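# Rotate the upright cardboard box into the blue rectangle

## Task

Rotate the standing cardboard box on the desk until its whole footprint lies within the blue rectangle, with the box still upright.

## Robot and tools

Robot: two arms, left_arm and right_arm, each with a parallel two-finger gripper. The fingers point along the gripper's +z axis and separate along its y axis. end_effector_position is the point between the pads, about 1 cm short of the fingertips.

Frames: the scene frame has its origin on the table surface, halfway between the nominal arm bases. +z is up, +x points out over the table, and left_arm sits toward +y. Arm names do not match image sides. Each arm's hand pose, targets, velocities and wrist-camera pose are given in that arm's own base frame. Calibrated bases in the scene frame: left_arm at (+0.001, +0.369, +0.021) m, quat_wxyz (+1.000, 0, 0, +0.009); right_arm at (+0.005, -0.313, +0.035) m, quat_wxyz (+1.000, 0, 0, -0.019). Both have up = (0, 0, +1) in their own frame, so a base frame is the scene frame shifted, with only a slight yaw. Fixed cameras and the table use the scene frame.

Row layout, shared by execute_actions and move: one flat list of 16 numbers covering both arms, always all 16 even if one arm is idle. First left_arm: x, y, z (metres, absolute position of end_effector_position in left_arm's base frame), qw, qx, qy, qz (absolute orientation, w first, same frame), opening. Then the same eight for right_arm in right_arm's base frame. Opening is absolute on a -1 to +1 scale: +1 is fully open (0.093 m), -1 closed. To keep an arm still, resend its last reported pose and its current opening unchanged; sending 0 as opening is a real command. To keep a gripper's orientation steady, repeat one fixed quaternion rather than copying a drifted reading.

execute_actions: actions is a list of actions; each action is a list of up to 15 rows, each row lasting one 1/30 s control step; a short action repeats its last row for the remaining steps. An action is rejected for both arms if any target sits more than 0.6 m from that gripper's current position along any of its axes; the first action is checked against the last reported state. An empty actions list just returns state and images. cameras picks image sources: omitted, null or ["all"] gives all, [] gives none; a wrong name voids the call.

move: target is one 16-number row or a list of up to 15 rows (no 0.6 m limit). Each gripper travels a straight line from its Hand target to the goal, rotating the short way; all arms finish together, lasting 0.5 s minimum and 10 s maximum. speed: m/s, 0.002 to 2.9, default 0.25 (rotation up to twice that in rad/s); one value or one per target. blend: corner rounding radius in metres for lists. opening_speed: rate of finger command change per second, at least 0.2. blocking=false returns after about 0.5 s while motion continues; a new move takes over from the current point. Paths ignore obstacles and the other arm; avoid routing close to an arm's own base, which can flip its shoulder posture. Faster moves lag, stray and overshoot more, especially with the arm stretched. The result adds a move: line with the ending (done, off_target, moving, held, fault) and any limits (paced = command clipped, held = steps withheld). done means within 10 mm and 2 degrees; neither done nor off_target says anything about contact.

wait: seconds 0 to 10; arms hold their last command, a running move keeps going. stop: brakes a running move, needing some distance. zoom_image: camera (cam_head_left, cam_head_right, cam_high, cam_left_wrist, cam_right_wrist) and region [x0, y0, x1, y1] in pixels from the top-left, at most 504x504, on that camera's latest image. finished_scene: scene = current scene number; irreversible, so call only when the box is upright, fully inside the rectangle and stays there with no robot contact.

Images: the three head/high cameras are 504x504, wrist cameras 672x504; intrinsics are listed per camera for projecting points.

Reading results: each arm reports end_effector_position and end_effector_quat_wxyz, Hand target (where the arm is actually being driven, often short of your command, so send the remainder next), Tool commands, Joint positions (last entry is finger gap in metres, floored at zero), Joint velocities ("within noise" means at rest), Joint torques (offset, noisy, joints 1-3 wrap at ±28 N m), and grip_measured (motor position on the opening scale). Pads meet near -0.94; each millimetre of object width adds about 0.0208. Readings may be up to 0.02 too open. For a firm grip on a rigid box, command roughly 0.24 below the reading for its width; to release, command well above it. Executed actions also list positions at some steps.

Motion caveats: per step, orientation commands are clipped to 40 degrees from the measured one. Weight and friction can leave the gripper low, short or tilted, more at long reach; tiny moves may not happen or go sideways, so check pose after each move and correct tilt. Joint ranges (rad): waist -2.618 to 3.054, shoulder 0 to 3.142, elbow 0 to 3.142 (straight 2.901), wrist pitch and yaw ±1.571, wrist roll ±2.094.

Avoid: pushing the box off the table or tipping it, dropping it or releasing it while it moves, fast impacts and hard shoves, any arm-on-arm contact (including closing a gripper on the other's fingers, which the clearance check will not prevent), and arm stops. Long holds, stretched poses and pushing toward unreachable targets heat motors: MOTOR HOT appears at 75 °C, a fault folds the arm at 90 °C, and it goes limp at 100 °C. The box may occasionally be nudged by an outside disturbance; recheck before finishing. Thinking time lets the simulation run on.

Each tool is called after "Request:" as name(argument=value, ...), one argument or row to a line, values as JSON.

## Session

Request:
execute_actions(
  actions=[],
)

Request:
zoom_image(
  camera="cam_high",
  region=[150, 140, 350, 340],
)

Request:
zoom_image(
  camera="cam_head_left",
  region=[130, 210, 310, 390],
)

Scene clock: 0.00 s.
left_arm: end_effector_position=(+0.3763, -0.0044, +0.0841) grip_measured=+1.000 end_effector_quat_wxyz=(+0.568, -0.011, +0.820, +0.063) | right_arm: end_effector_position=(+0.3784, -0.0100, +0.0715) grip_measured=+1.000 end_effector_quat_wxyz=(+0.549, +0.027, +0.835, +0.025)
Joint positions: left_arm=[-0.108 1.532 0.318 0.852 -0.217 0.016 0.093] | right_arm=[-0.053 1.558 0.333 0.817 -0.06 0.052 0.093]
Joint velocities: within noise
Joint torques (N m): no reading
Motor temperatures (°C): left_arm=[29 30 26 26 29 29 29] | right_arm=[29 30 29 27 26 28 26]
Heat: left arm: 30 °C; right arm: 30 °C.
Hand target: left_arm +0.3806, -0.0048, +0.0947; +0.582, -0.013, +0.811, +0.061 | right_arm +0.3832, -0.0102, +0.0816; +0.563, +0.026, +0.826, +0.024
Tool commands: left_gripper/opening=+1.0 right_gripper/opening=+1.0

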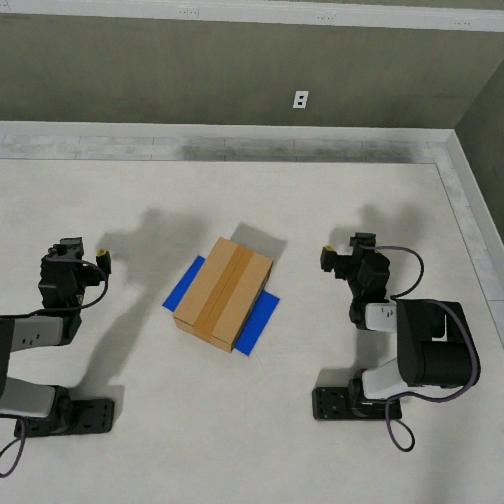

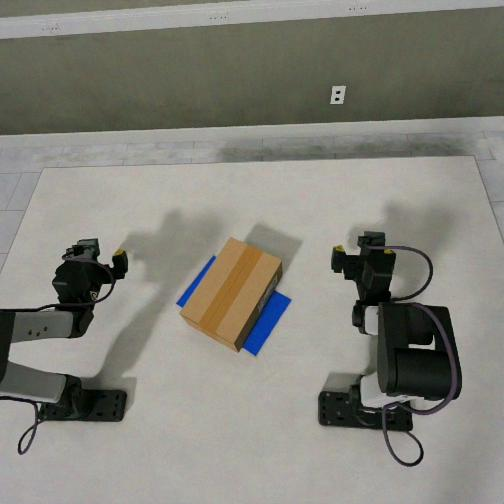

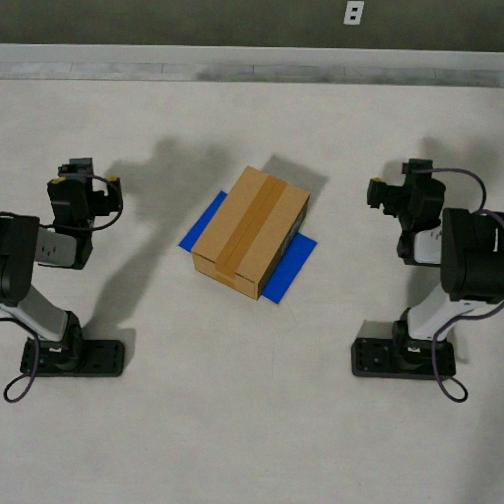

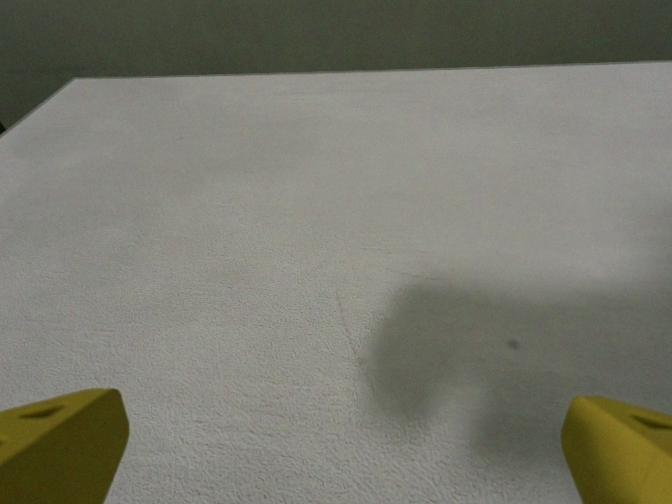

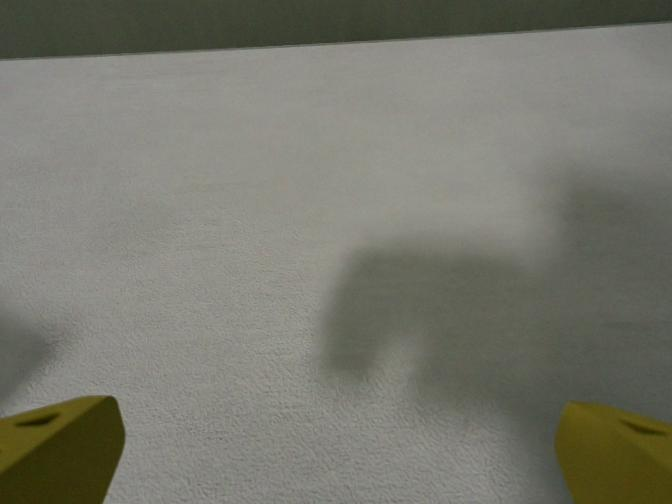

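Scaled by 2.520 from the camera's 504x504 image, which has a finer 720x720 frame.

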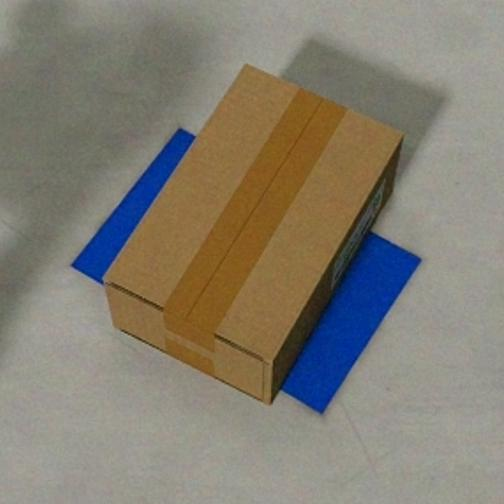

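Scaled by 2.800 from the camera's 504x504 image, which has a finer 720x720 frame.

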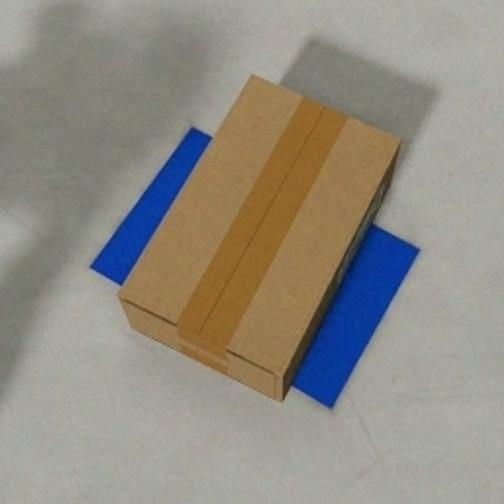

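Request:
move(
  target=[
    [0.30,-0.06,0.2,0,0,1,0,-1,0.3,0.06,0.2,0,0,1,0,-1],
    [0.235,-0.193,0.05,0,0,1,0,-1,0.25,0.159,0.035,0,0,1,0,-1],
  ],
  speed=[0.35,0.2],
  blend=0.03,
)

Request:
move(
  target=[
    [0.215,-0.234,0.05,0,0,1,0,-1,0.268,0.2,0.035,0,0,1,0,-1],
    [0.1685,-0.252,0.05,0,0,1,0,-1,0.313,0.221,0.035,0,0,1,0,-1],
    [0.133,-0.286,0.05,0,0,1,0,-1,0.347,0.257,0.035,0,0,1,0,-1],
  ],
  speed=0.06,
  blend=0.005,
)

Scene clock: 7.60 s.
left_arm: end_effector_position=(+0.2329, -0.1918, +0.0510) grip_measured=-0.992 end_effector_quat_wxyz=(-0.007, +0.006, +1.000, +0.003) | right_arm: end_effector_position=(+0.2479, +0.1566, +0.0376) grip_measured=-0.982 end_effector_quat_wxyz=(-0.007, -0.005, +1.000, -0.003)
Joint positions: left_arm=[-0.687 1.746 1.182 -1.021 0.004 -0.674 0] | right_arm=[0.562 1.733 1.11 -0.962 -0.003 0.552 0]
Joint velocities: within noise
Joint torques (N m): left_arm=[-0.09 -7.34 6.05 0.54 0.03 -0.19] | right_arm=[0.72 -6.24 4.77 0.65 0.09 0.1]
Motor temperatures (°C): left_arm=[29 31 27 28 29 29 29] | right_arm=[29 30 30 29 26 28 26]
Heat: left arm: 31 °C; right arm: 30 °C.
Hand target: left_arm +0.2349, -0.1930, +0.0500; +0.000, +0.000, +1.000, +0.000 | right_arm +0.2499, +0.1590, +0.0351; +0.000, +0.000, +1.000, +0.000
Off the commanded pose: left_arm 0.003 m, 1 deg | right_arm 0.004 m, 1 deg.
move: done

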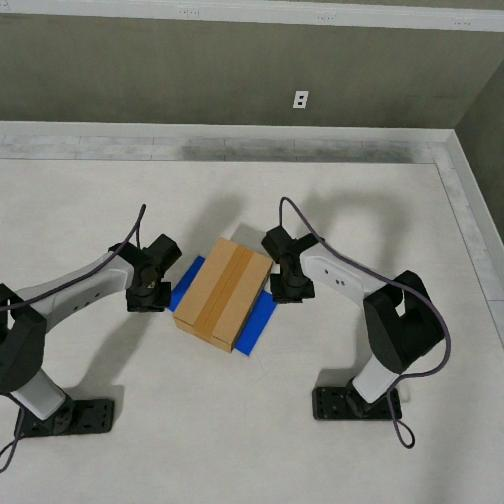

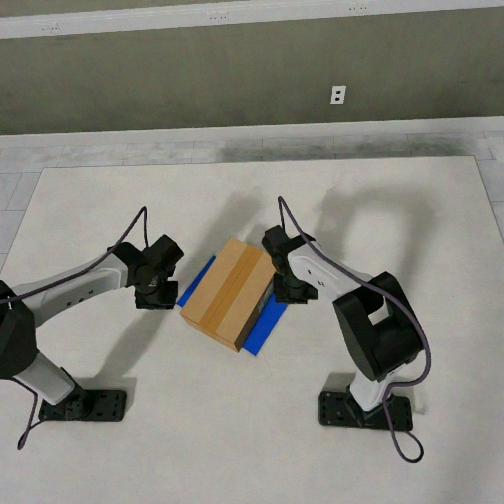

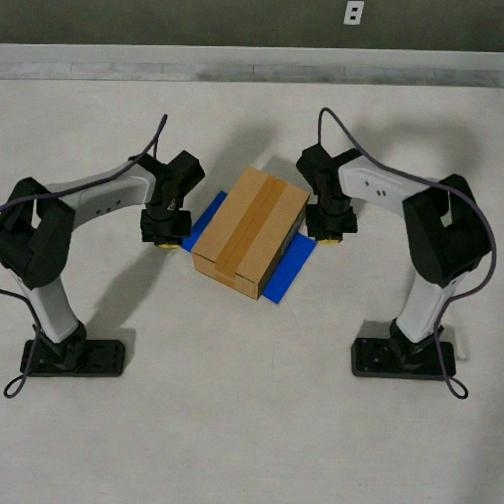

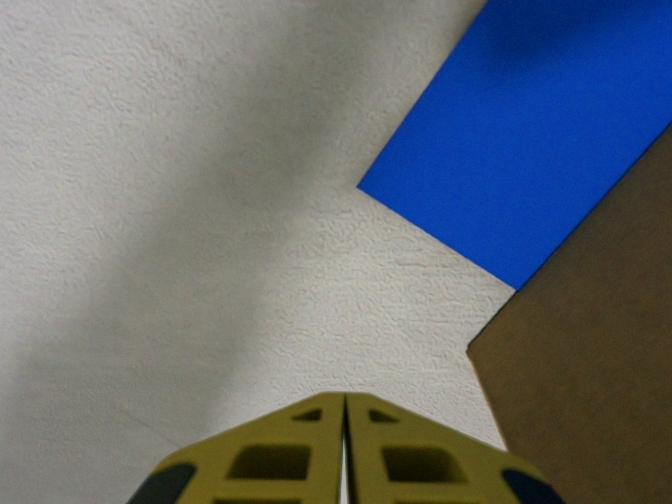

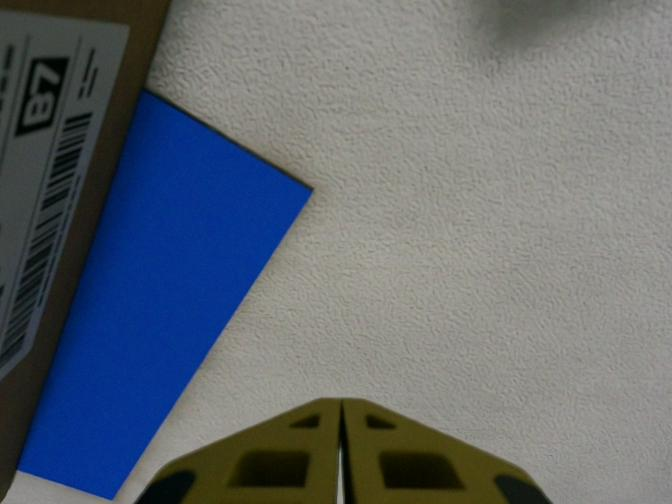

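Scene clock: 10.60 s.
left_arm: end_effector_position=(+0.1291, -0.2727, +0.0440) grip_measured=-0.992 end_effector_quat_wxyz=(-0.007, +0.004, +1.000, +0.019) | right_arm: end_effector_position=(+0.3418, +0.2440, +0.0299) grip_measured=-0.982 end_effector_quat_wxyz=(-0.011, -0.001, +1.000, -0.015)
Joint positions: left_arm=[-1.13 1.778 1.192 -1.026 -0.003 -1.122 0] | right_arm=[0.625 2.228 1.787 -1.165 0.012 0.624 0]
Joint velocities: within noise
Joint torques (N m): left_arm=[-0.34 -6.91 9.89 0.44 0.09 -0.17] | right_arm=[1.74 -9.5 8.39 0.32 -0.04 0.17]
Motor temperatures (°C): left_arm=[29 32 28 28 29 29 29] | right_arm=[29 31 31 28 26 28 26]
Heat: left arm: 32 °C; right arm: 31 °C.
Hand target: left_arm +0.1328, -0.2857, +0.0503; +0.000, +0.000, +1.000, +0.000 | right_arm +0.3466, +0.2568, +0.0352; +0.000, +0.000, +1.000, +0.000
Off the commanded pose: left_arm 0.015 m, 2 deg | right_arm 0.015 m, 2 deg.
move: off_target (left_arm, right_arm)

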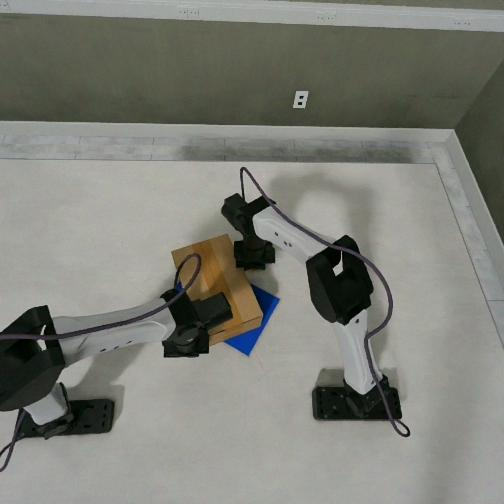

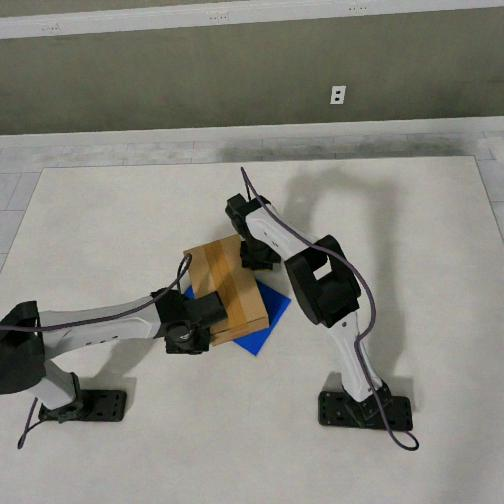

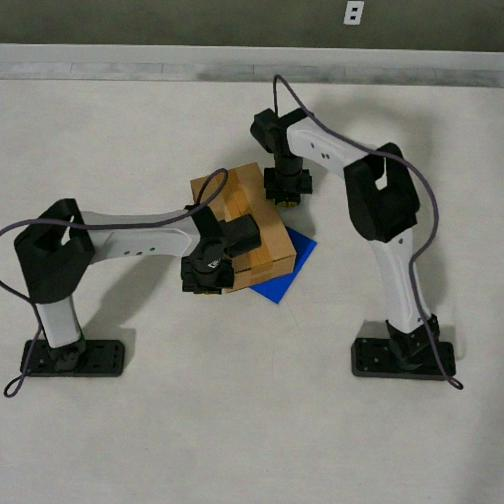

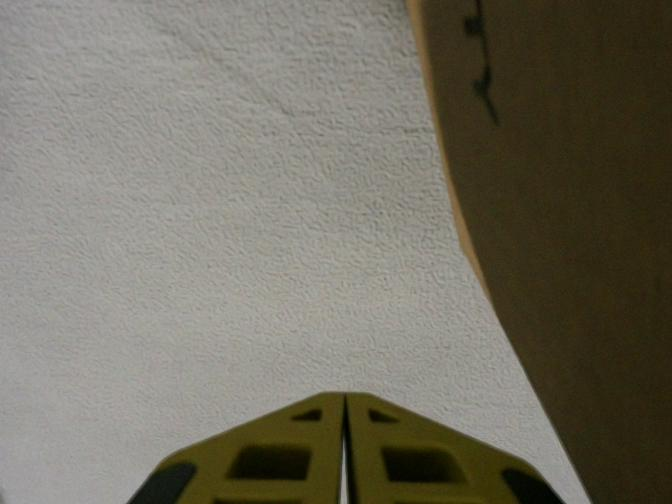

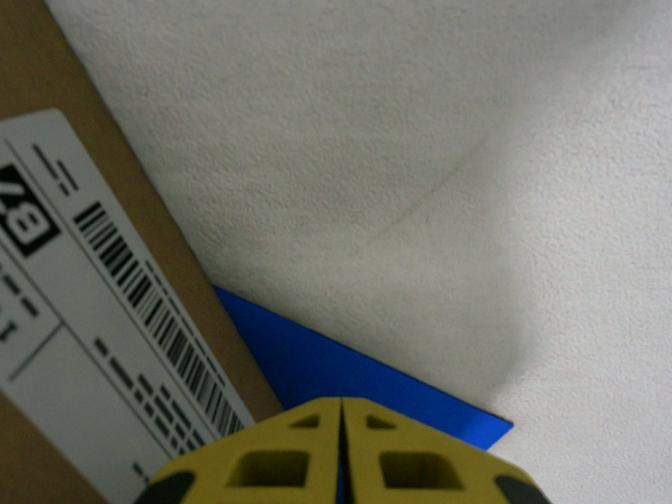

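Request:
move(
  target=[
    [0.113,-0.332,0.05,0,0,1,0,-1,0.364,0.304,0.035,0,0,1,0,-1],
    [0.111,-0.372,0.05,0,0,1,0,-1,0.366,0.344,0.035,0,0,1,0,-1],
  ],
  speed=0.06,
  blend=0.005,
)

Request:
zoom_image(
  camera="cam_high",
  region=[150, 140, 350, 340],
)

Scene clock: 13.13 s.
left_arm: end_effector_position=(+0.1122, -0.3604, +0.0432) grip_measured=-0.992 end_effector_quat_wxyz=(+0.000, +0.007, +1.000, +0.004) | right_arm: end_effector_position=(+0.3717, +0.3260, +0.0310) grip_measured=-0.982 end_effector_quat_wxyz=(+0.006, -0.003, +1.000, -0.005)
Joint positions: left_arm=[-1.27 2.024 1.522 -1.076 -0.002 -1.257 0] | right_arm=[0.725 2.573 2.404 -1.4 0.015 0.72 0]
Joint velocities: within noise
Joint torques (N m): left_arm=[0.16 -9.43 6.61 0.32 0.05 -0.06] | right_arm=[0.21 -12.56 5.2 0.34 0.1 0.01]
Motor temperatures (°C): left_arm=[29 33 28 28 29 29 29] | right_arm=[29 32 31 28 26 28 26]
Heat: left arm: 33 °C; right arm: 32 °C.
Hand target: left_arm +0.1121, -0.3596, +0.0438; +0.000, +0.006, +1.000, +0.004 | right_arm +0.3708, +0.3258, +0.0311; +0.004, -0.003, +1.000, -0.005
Off the commanded pose: left_arm 0.013 m, 1 deg | right_arm 0.019 m, 1 deg.
move: held (left_arm, right_arm; a check stopped the path); path passed 1 of 2 targets; limits=held
pose unreachable (left arm): on one or more control steps of this call, first in action 0 (counted from 0), this arm could not follow its commanded pose, so it was not sent that pose on those steps. It may still have moved: this result reports where it is.
cause: moving toward the commanded pose would bring a part of the arm too close to another arm (this arm's wrist (the part past joint 4) and the right arm's forearm (the part past joint 3), along the way the arms are being sent, or toward where that arm still pushes).
pose unreachable (right arm): on one or more control steps of this call, first in action 0 (counted from 0), this arm could not follow its commanded pose, so it was not sent that pose on those steps. It may still have moved: this result reports where it is.
cause: moving toward the commanded pose would bring a part of the arm too close to another arm (this arm's forearm (the part past joint 3) and the left arm's wrist (the part past joint 4), along the way the arms are being sent, or toward where that arm still pushes).

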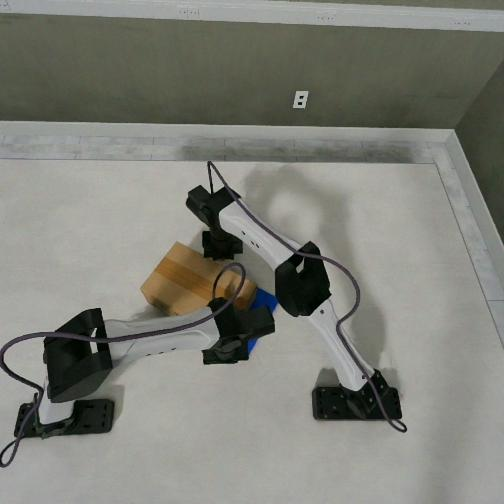

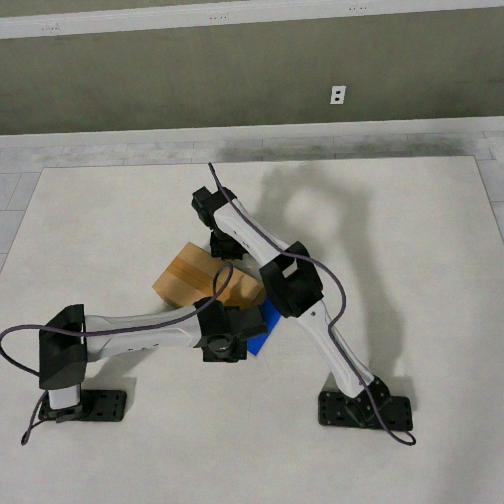

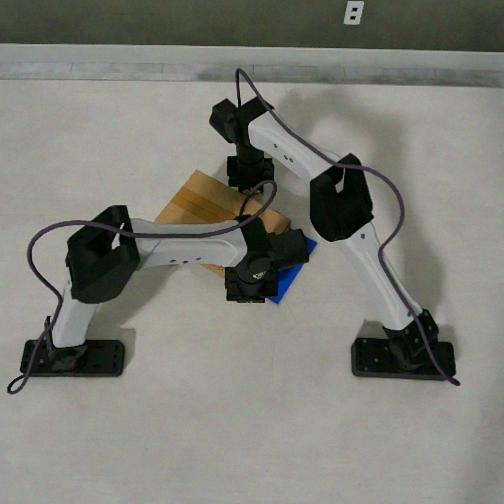

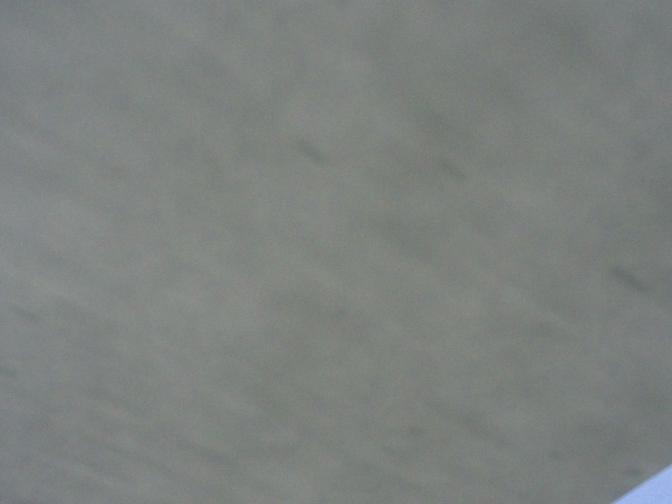

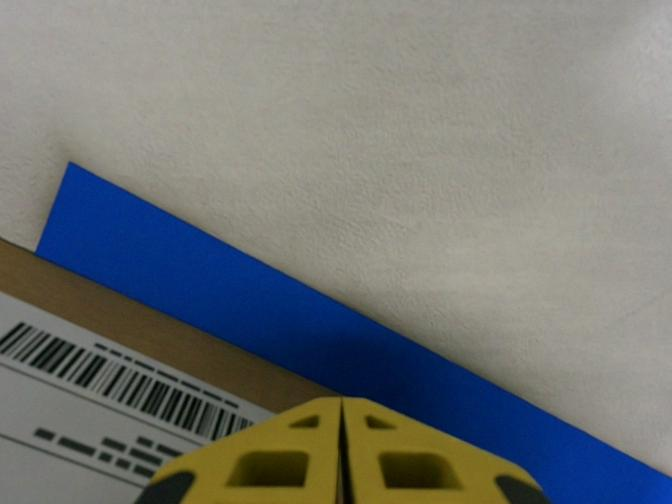

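Scaled by 2.520 from the camera's 504x504 image, which has a finer 720x720 frame.

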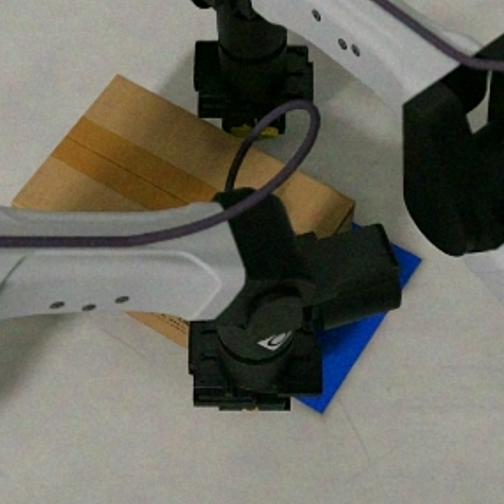

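Request:
move(
  target=[
    [0.085,-0.34,0.055,0,0,1,0,-1,0.39,0.30,0.05,0,0,1,0,-1],
    [0.085,-0.31,0.2,0,0,1,0,-1,0.39,0.22,0.12,0,0,1,0,-1],
    [0.3,0.0,0.2,0,0,1,0,-1,0.3,0.04,0.15,0,0,1,0,-1],
  ],
  speed=[0.1,0.2,0.3],
  blend=[0.01,0.03,0],
)

Request:
zoom_image(
  camera="cam_high",
  region=[150, 140, 350, 340],
)

Scene clock: 17.37 s.
left_arm: end_effector_position=(+0.2962, +0.0015, +0.1915) grip_measured=-0.992 end_effector_quat_wxyz=(-0.007, -0.006, +1.000, +0.004) | right_arm: end_effector_position=(+0.2991, +0.0395, +0.1447) grip_measured=-0.982 end_effector_quat_wxyz=(-0.016, +0.005, +1.000, -0.006)
Joint positions: left_arm=[0 1.7 1.694 -1.578 -0.008 -0.012 0] | right_arm=[0.135 1.716 1.524 -1.413 0.007 0.146 0]
Joint velocities: within noise
Joint torques (N m): left_arm=[0.05 -6.94 9.85 0.32 0.2 0.09] | right_arm=[-0.17 -9.29 4.68 0.47 -0.02 -0.15]
Motor temperatures (°C): left_arm=[29 34 28 27 29 29 29] | right_arm=[29 34 31 28 26 28 26]
Heat: left arm: 34 °C; right arm: 34 °C.
Hand target: left_arm +0.2998, +0.0000, +0.1996; +0.006, +0.000, +1.000, +0.000 | right_arm +0.3000, +0.0400, +0.1500; +0.000, +0.000, +1.000, +0.000
Off the commanded pose: left_arm 0.009 m, 1 deg | right_arm 0.005 m, 2 deg.
joint sent to its limit (left arm) — joint 4 (wrist pitch), lower limit. The joint targets still meet the commanded pose.
move: done

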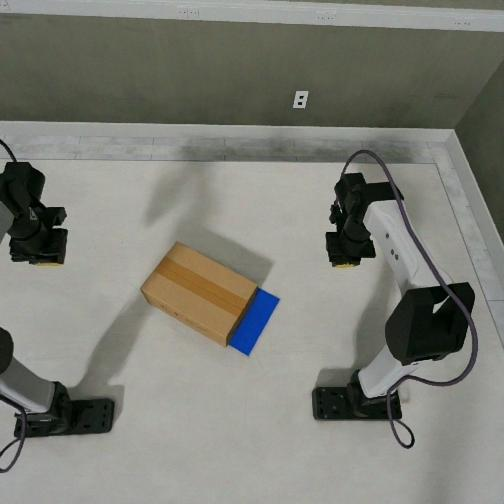

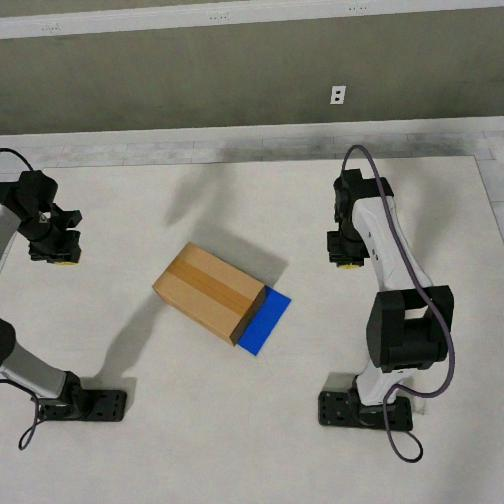

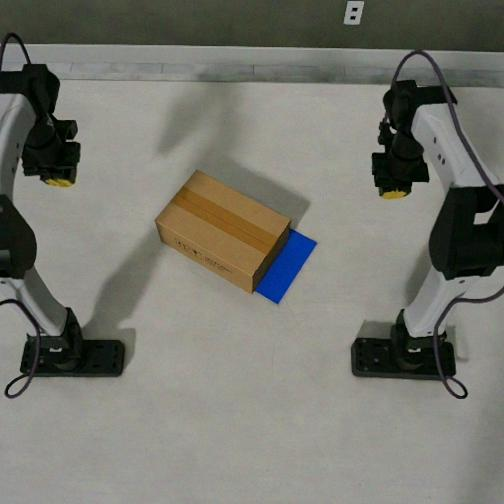

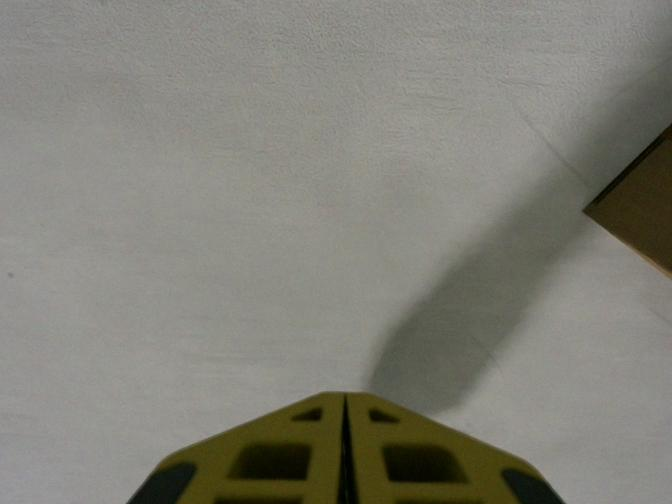

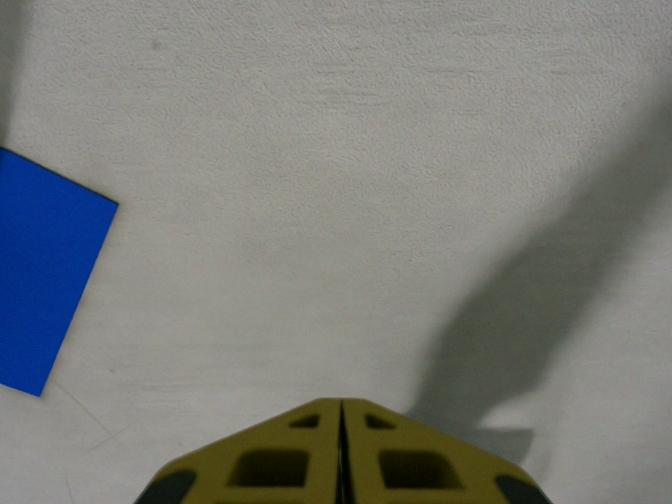

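Scaled by 2.520 from the camera's 504x504 image, which has a finer 720x720 frame.

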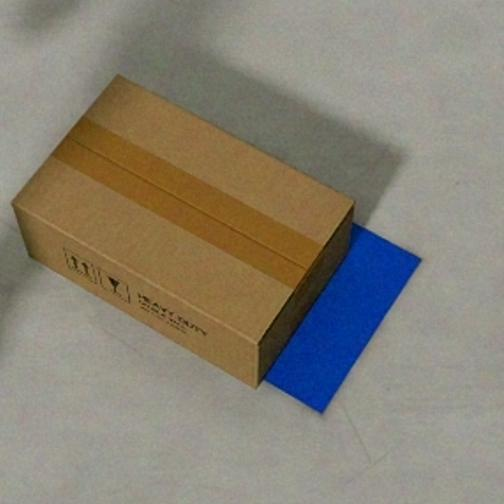

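Request:
move(
  target=[
    [0.36,-0.135,0.2,0,-0.492,0.87,0,-1,0.3,0.04,0.15,0,0,1,0,-1],
    [0.36,-0.1445,0.05,0,-0.492,0.87,0,-1,0.3,0.04,0.15,0,0,1,0,-1],
    [0.312,-0.225,0.05,0,-0.492,0.87,0,-1,0.3,0.04,0.15,0,0,1,0,-1],
  ],
  speed=[0.3,0.2,0.06],
  blend=[0.02,0.0,0],
)

Request:
zoom_image(
  camera="cam_high",
  region=[150, 140, 350, 340],
)

Scene clock: 25.83 s.
left_arm: end_effector_position=(+0.3154, -0.2148, +0.0459) grip_measured=-0.992 end_effector_quat_wxyz=(+0.005, -0.492, +0.870, +0.017) | right_arm: end_effector_position=(+0.2991, +0.0395, +0.1447) grip_measured=-0.982 end_effector_quat_wxyz=(-0.016, +0.005, +1.000, -0.006)
Joint positions: left_arm=[-0.608 2.054 1.577 -1.12 -0.023 -1.638 0] | right_arm=[0.135 1.716 1.524 -1.413 0.007 0.145 0]
Joint velocities: within noise
Joint torques (N m): left_arm=[-1.37 -10.74 6.26 0.44 0.29 -0.24] | right_arm=[0.1 -8.84 4.81 0.5 0.08 -0.12]
Motor temperatures (°C): left_arm=[29 36 29 27 29 29 29] | right_arm=[29 35 32 28 26 28 26]
Heat: left arm: 36 °C; right arm: 35 °C.
Hand target: left_arm +0.3120, -0.2249, +0.0501; +0.000, -0.492, +0.871, +0.000 | right_arm +0.3000, +0.0400, +0.1500; +0.000, +0.000, +1.000, +0.000
Off the commanded pose: left_arm 0.012 m, 2 deg | right_arm 0.005 m, 2 deg.
move: off_target (left_arm)

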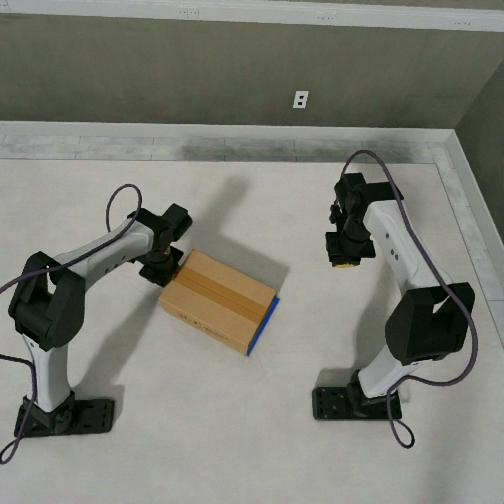

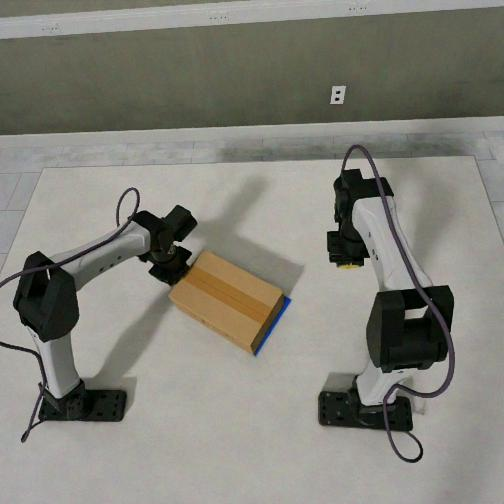

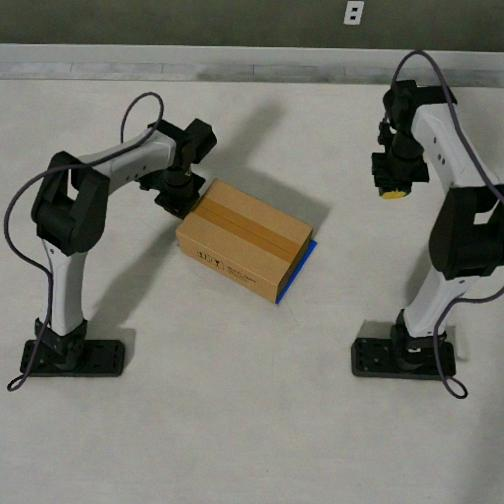

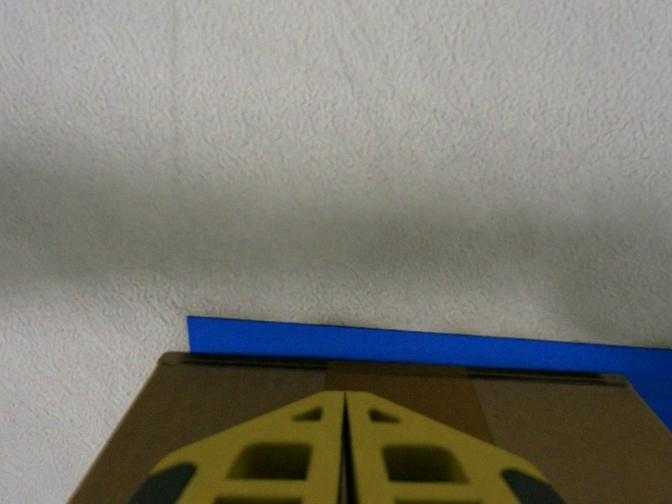

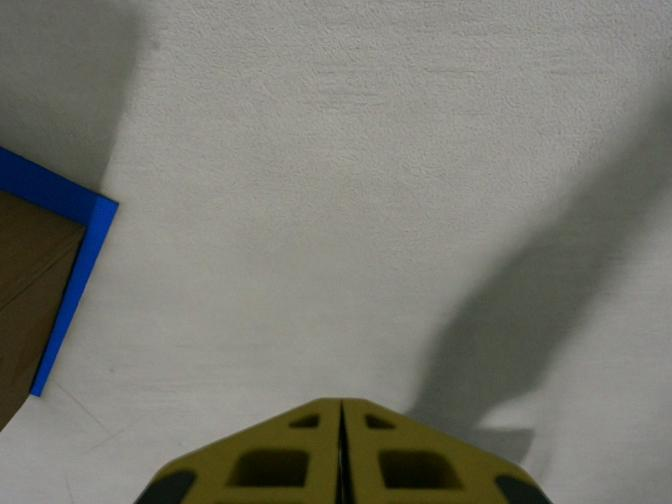

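Scaled by 2.520 from the camera's 504x504 image, which has a finer 720x720 frame.

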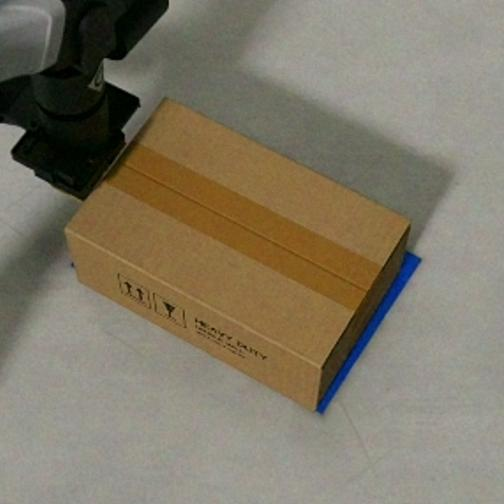

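Request:
move(
  target=[
    [0.34,-0.17,0.05,0,-0.492,0.87,0,-1,0.3,0.04,0.15,0,0,1,0,-1],
    [0.3,-0.13,0.2,0,-0.1,0.995,0,-1,0.3,0.04,0.15,0,0,1,0,-1],
    [0.115,-0.25,0.2,0,0.267,0.964,0,-1,0.3,0.04,0.15,0,0,1,0,-1],
    [0.115,-0.253,0.05,0,0.267,0.964,0,-1,0.3,0.04,0.15,0,0,1,0,-1],
    [0.165,-0.283,0.05,0,0.267,0.964,0,-1,0.3,0.04,0.15,0,0,1,0,-1],
  ],
  speed=[0.1,0.3,0.3,0.2,0.06],
  blend=[0.01,0.03,0.01,0,0],
)

Request:
zoom_image(
  camera="cam_high",
  region=[150, 140, 350, 340],
)

Scene clock: 36.63 s.
left_arm: end_effector_position=(+0.1589, -0.2753, +0.0437) grip_measured=-0.992 end_effector_quat_wxyz=(-0.009, +0.263, +0.965, +0.010) | right_arm: end_effector_position=(+0.2991, +0.0395, +0.1447) grip_measured=-0.982 end_effector_quat_wxyz=(-0.016, +0.005, +1.000, -0.006)
Joint positions: left_arm=[-1.048 1.824 1.248 -1.021 -0.001 -0.514 0] | right_arm=[0.135 1.716 1.524 -1.413 0.007 0.145 0]
Joint velocities: within noise
Joint torques (N m): left_arm=[0.53 -7.3 9.69 0.33 0.1 0.1] | right_arm=[-0.32 -8.85 4.86 0.49 -0.01 -0.1]
Motor temperatures (°C): left_arm=[29 40 29 27 29 29 29] | right_arm=[29 36 32 28 26 28 26]
Heat: left arm: 40 °C; right arm: 36 °C.
Hand target: left_arm +0.1649, -0.2828, +0.0500; +0.000, +0.267, +0.964, +0.000 | right_arm +0.3000, +0.0400, +0.1500; +0.000, +0.000, +1.000, +0.000
Off the commanded pose: left_arm 0.012 m, 2 deg | right_arm 0.005 m, 2 deg.
move: off_target (left_arm)

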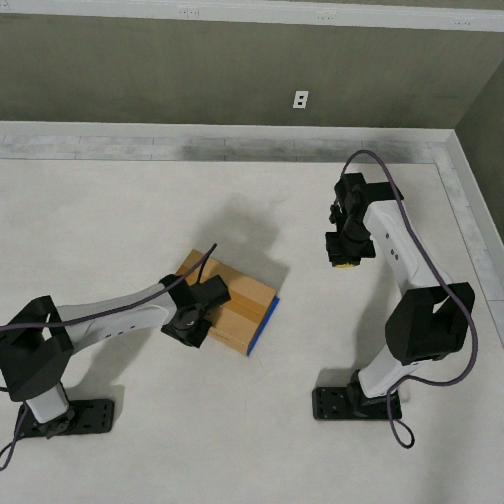

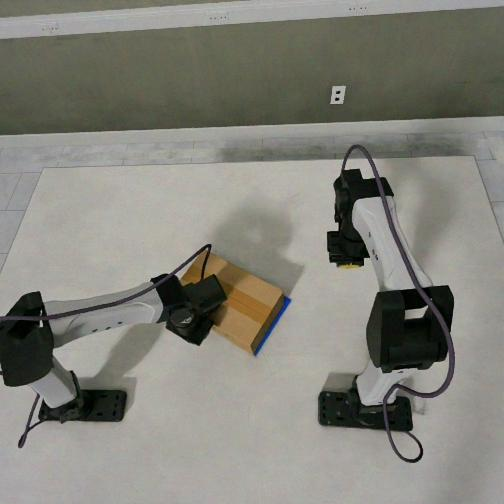

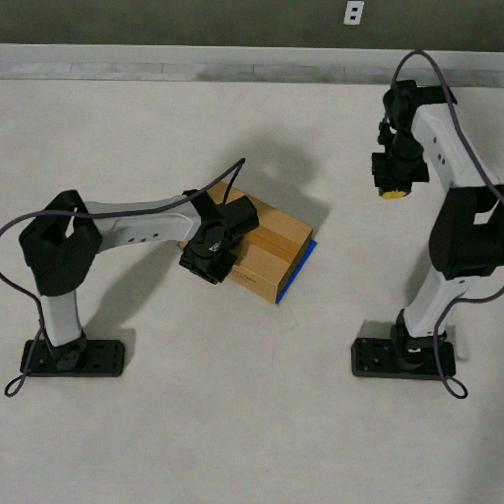

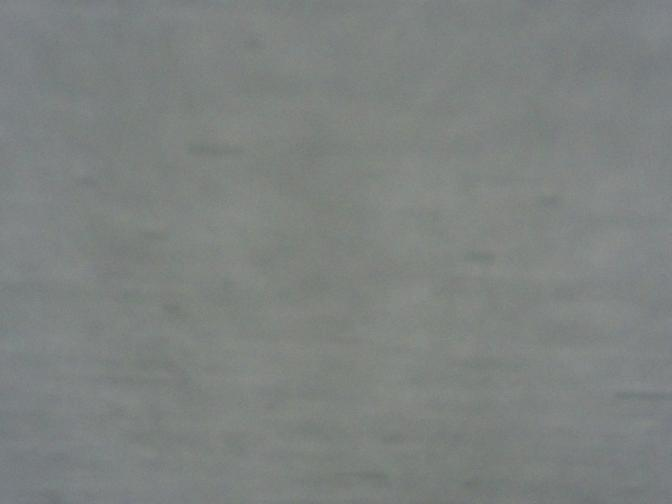

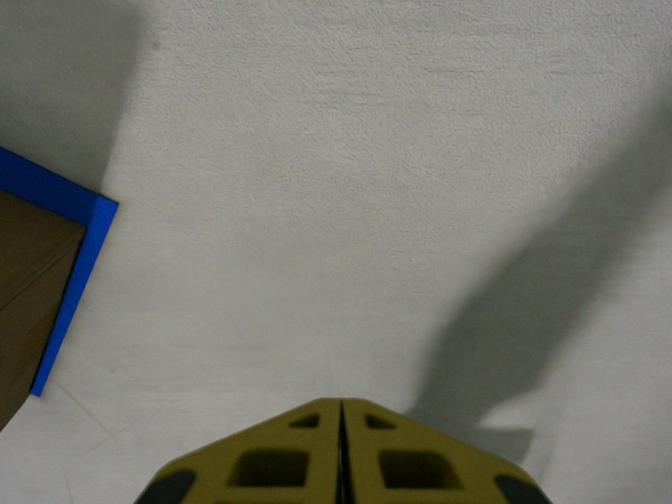

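Scaled by 2.520 from the camera's 504x504 image, which has a finer 720x720 frame.

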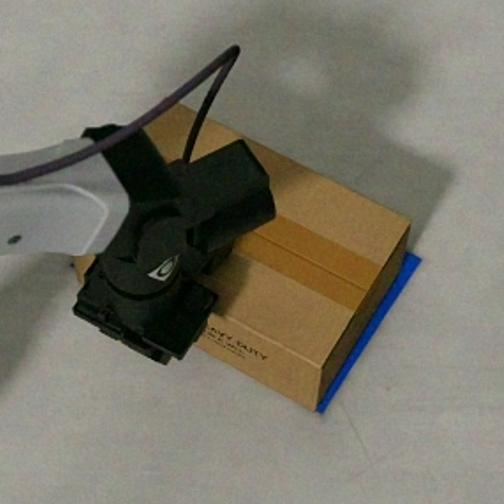

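Request:
move(
  target=[0.178,-0.291,0.05,0,0.267,0.964,0,-1,0.3,0.04,0.15,0,0,1,0,-1],
  speed=0.04,
  cameras=["cam_left_wrist","cam_right_wrist","cam_high"],
)

Request:
zoom_image(
  camera="cam_high",
  region=[150, 140, 350, 340],
)

Scene clock: 38.10 s.
left_arm: end_effector_position=(+0.1680, -0.2822, +0.0444) grip_measured=-0.992 end_effector_quat_wxyz=(-0.015, +0.267, +0.964, +0.011) | right_arm: end_effector_position=(+0.2991, +0.0395, +0.1447) grip_measured=-0.982 end_effector_quat_wxyz=(-0.016, +0.005, +1.000, -0.006)
Joint positions: left_arm=[-1.032 1.87 1.31 -1.048 0.004 -0.491 0] | right_arm=[0.135 1.716 1.524 -1.413 0.007 0.145 0]
Joint velocities: within noise
Joint torques (N m): left_arm=[0.85 -7.5 9.88 0.41 0.04 0.07] | right_arm=[-0.16 -9.1 5 0.51 -0.05 -0.13]
Motor temperatures (°C): left_arm=[29 40 30 27 29 29 29] | right_arm=[29 36 32 28 26 28 26]
Heat: left arm: 40 °C; right arm: 36 °C.
Hand target: left_arm +0.1779, -0.2908, +0.0503; +0.000, +0.267, +0.964, +0.000 | right_arm +0.3000, +0.0400, +0.1500; +0.000, +0.000, +1.000, +0.000
Off the commanded pose: left_arm 0.014 m, 2 deg | right_arm 0.005 m, 2 deg.
move: off_target (left_arm)
Images, in order (width x height): cam_high 504x504, cam_left_wrist 672x504, cam_right_wrist 672x504.

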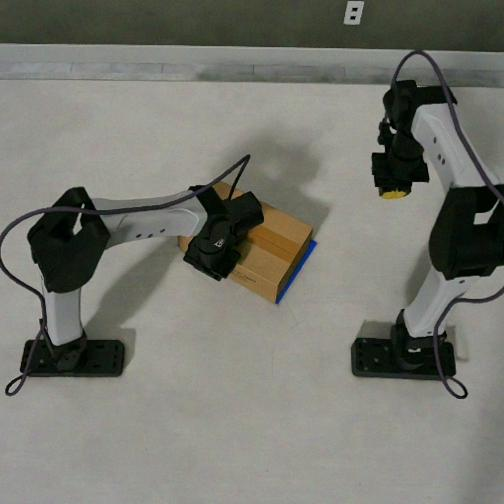

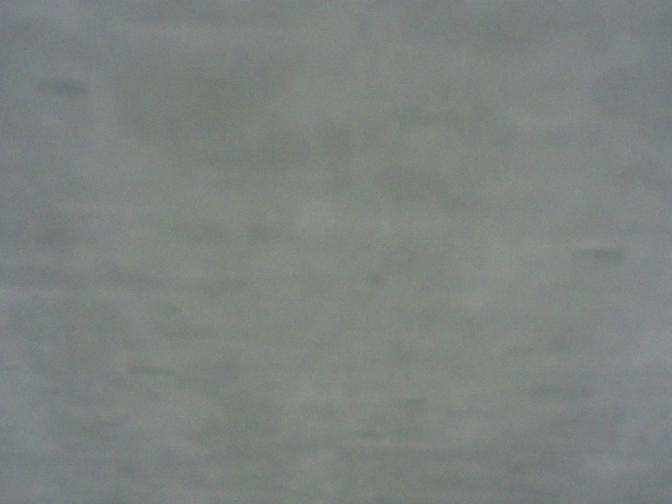

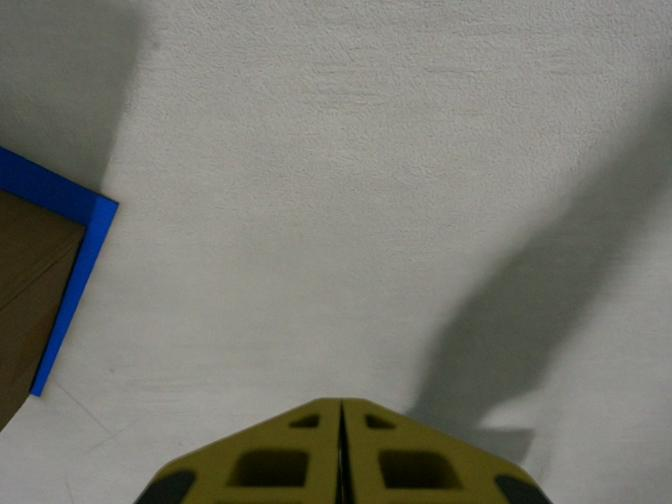

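Scaled by 2.520 from the camera's 504x504 image, which has a finer 720x720 frame.

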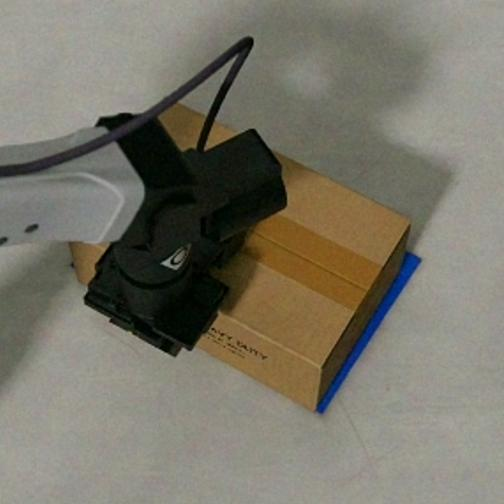

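Request:
move(
  target=[0.192,-0.299,0.05,0,0.267,0.964,0,-1,0.3,0.04,0.15,0,0,1,0,-1],
  speed=0.04,
  cameras=["cam_left_wrist","cam_right_wrist","cam_high"],
)

Request:
zoom_image(
  camera="cam_high",
  region=[150, 140, 350, 340],
)

Scene clock: 39.50 s.
left_arm: end_effector_position=(+0.1768, -0.2861, +0.0453) grip_measured=-0.992 end_effector_quat_wxyz=(-0.026, +0.268, +0.963, +0.015) | right_arm: end_effector_position=(+0.2991, +0.0395, +0.1447) grip_measured=-0.982 end_effector_quat_wxyz=(-0.016, +0.005, +1.000, -0.006)
Joint positions: left_arm=[-1.011 1.918 1.378 -1.09 0.013 -0.468 0] | right_arm=[0.135 1.716 1.524 -1.413 0.007 0.145 0]
Joint velocities: within noise
Joint torques (N m): left_arm=[1.14 -7.88 10.13 0.62 -0.08 0.01] | right_arm=[-0.18 -8.77 4.83 0.45 -0.01 -0.15]
Motor temperatures (°C): left_arm=[29 40 30 27 29 29 29] | right_arm=[29 37 32 28 26 28 26]
Heat: left arm: 40 °C; right arm: 37 °C.
Hand target: left_arm +0.1916, -0.2984, +0.0507; +0.000, +0.267, +0.964, +0.000 | right_arm +0.3000, +0.0400, +0.1500; +0.000, +0.000, +1.000, +0.000
Off the commanded pose: left_arm 0.021 m, 3 deg | right_arm 0.005 m, 2 deg.
move: off_target (left_arm)
Images, in order (width x height): cam_high 504x504, cam_left_wrist 672x504, cam_right_wrist 672x504.

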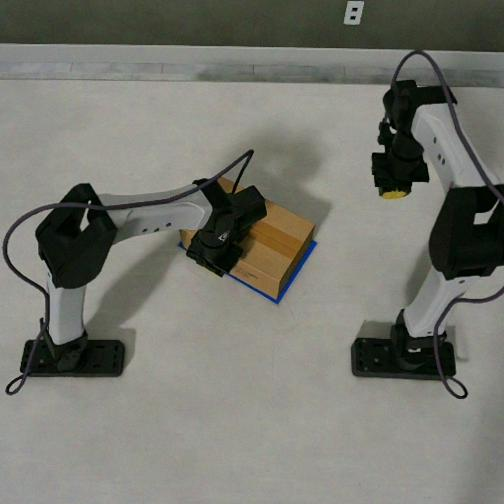

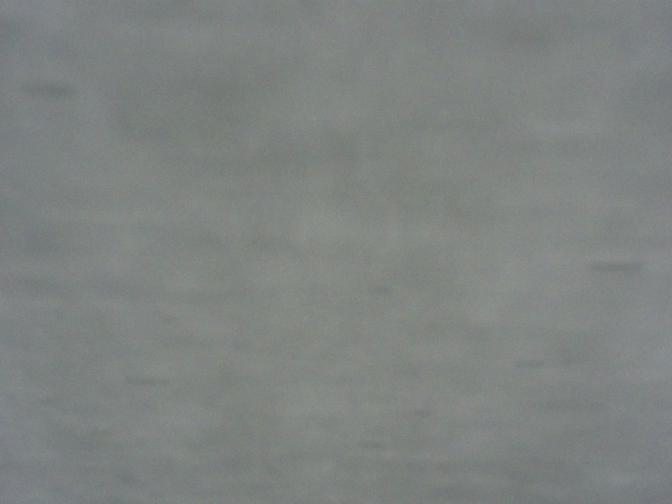

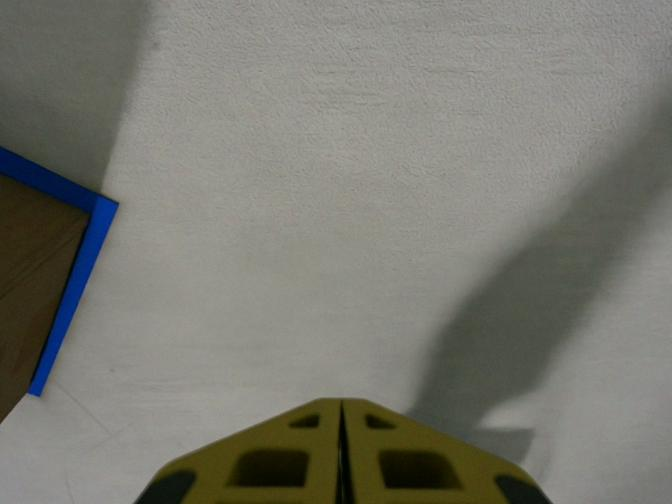

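Scaled by 2.520 from the camera's 504x504 image, which has a finer 720x720 frame.

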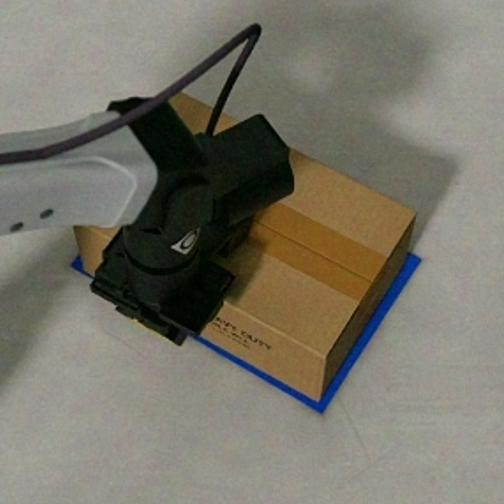

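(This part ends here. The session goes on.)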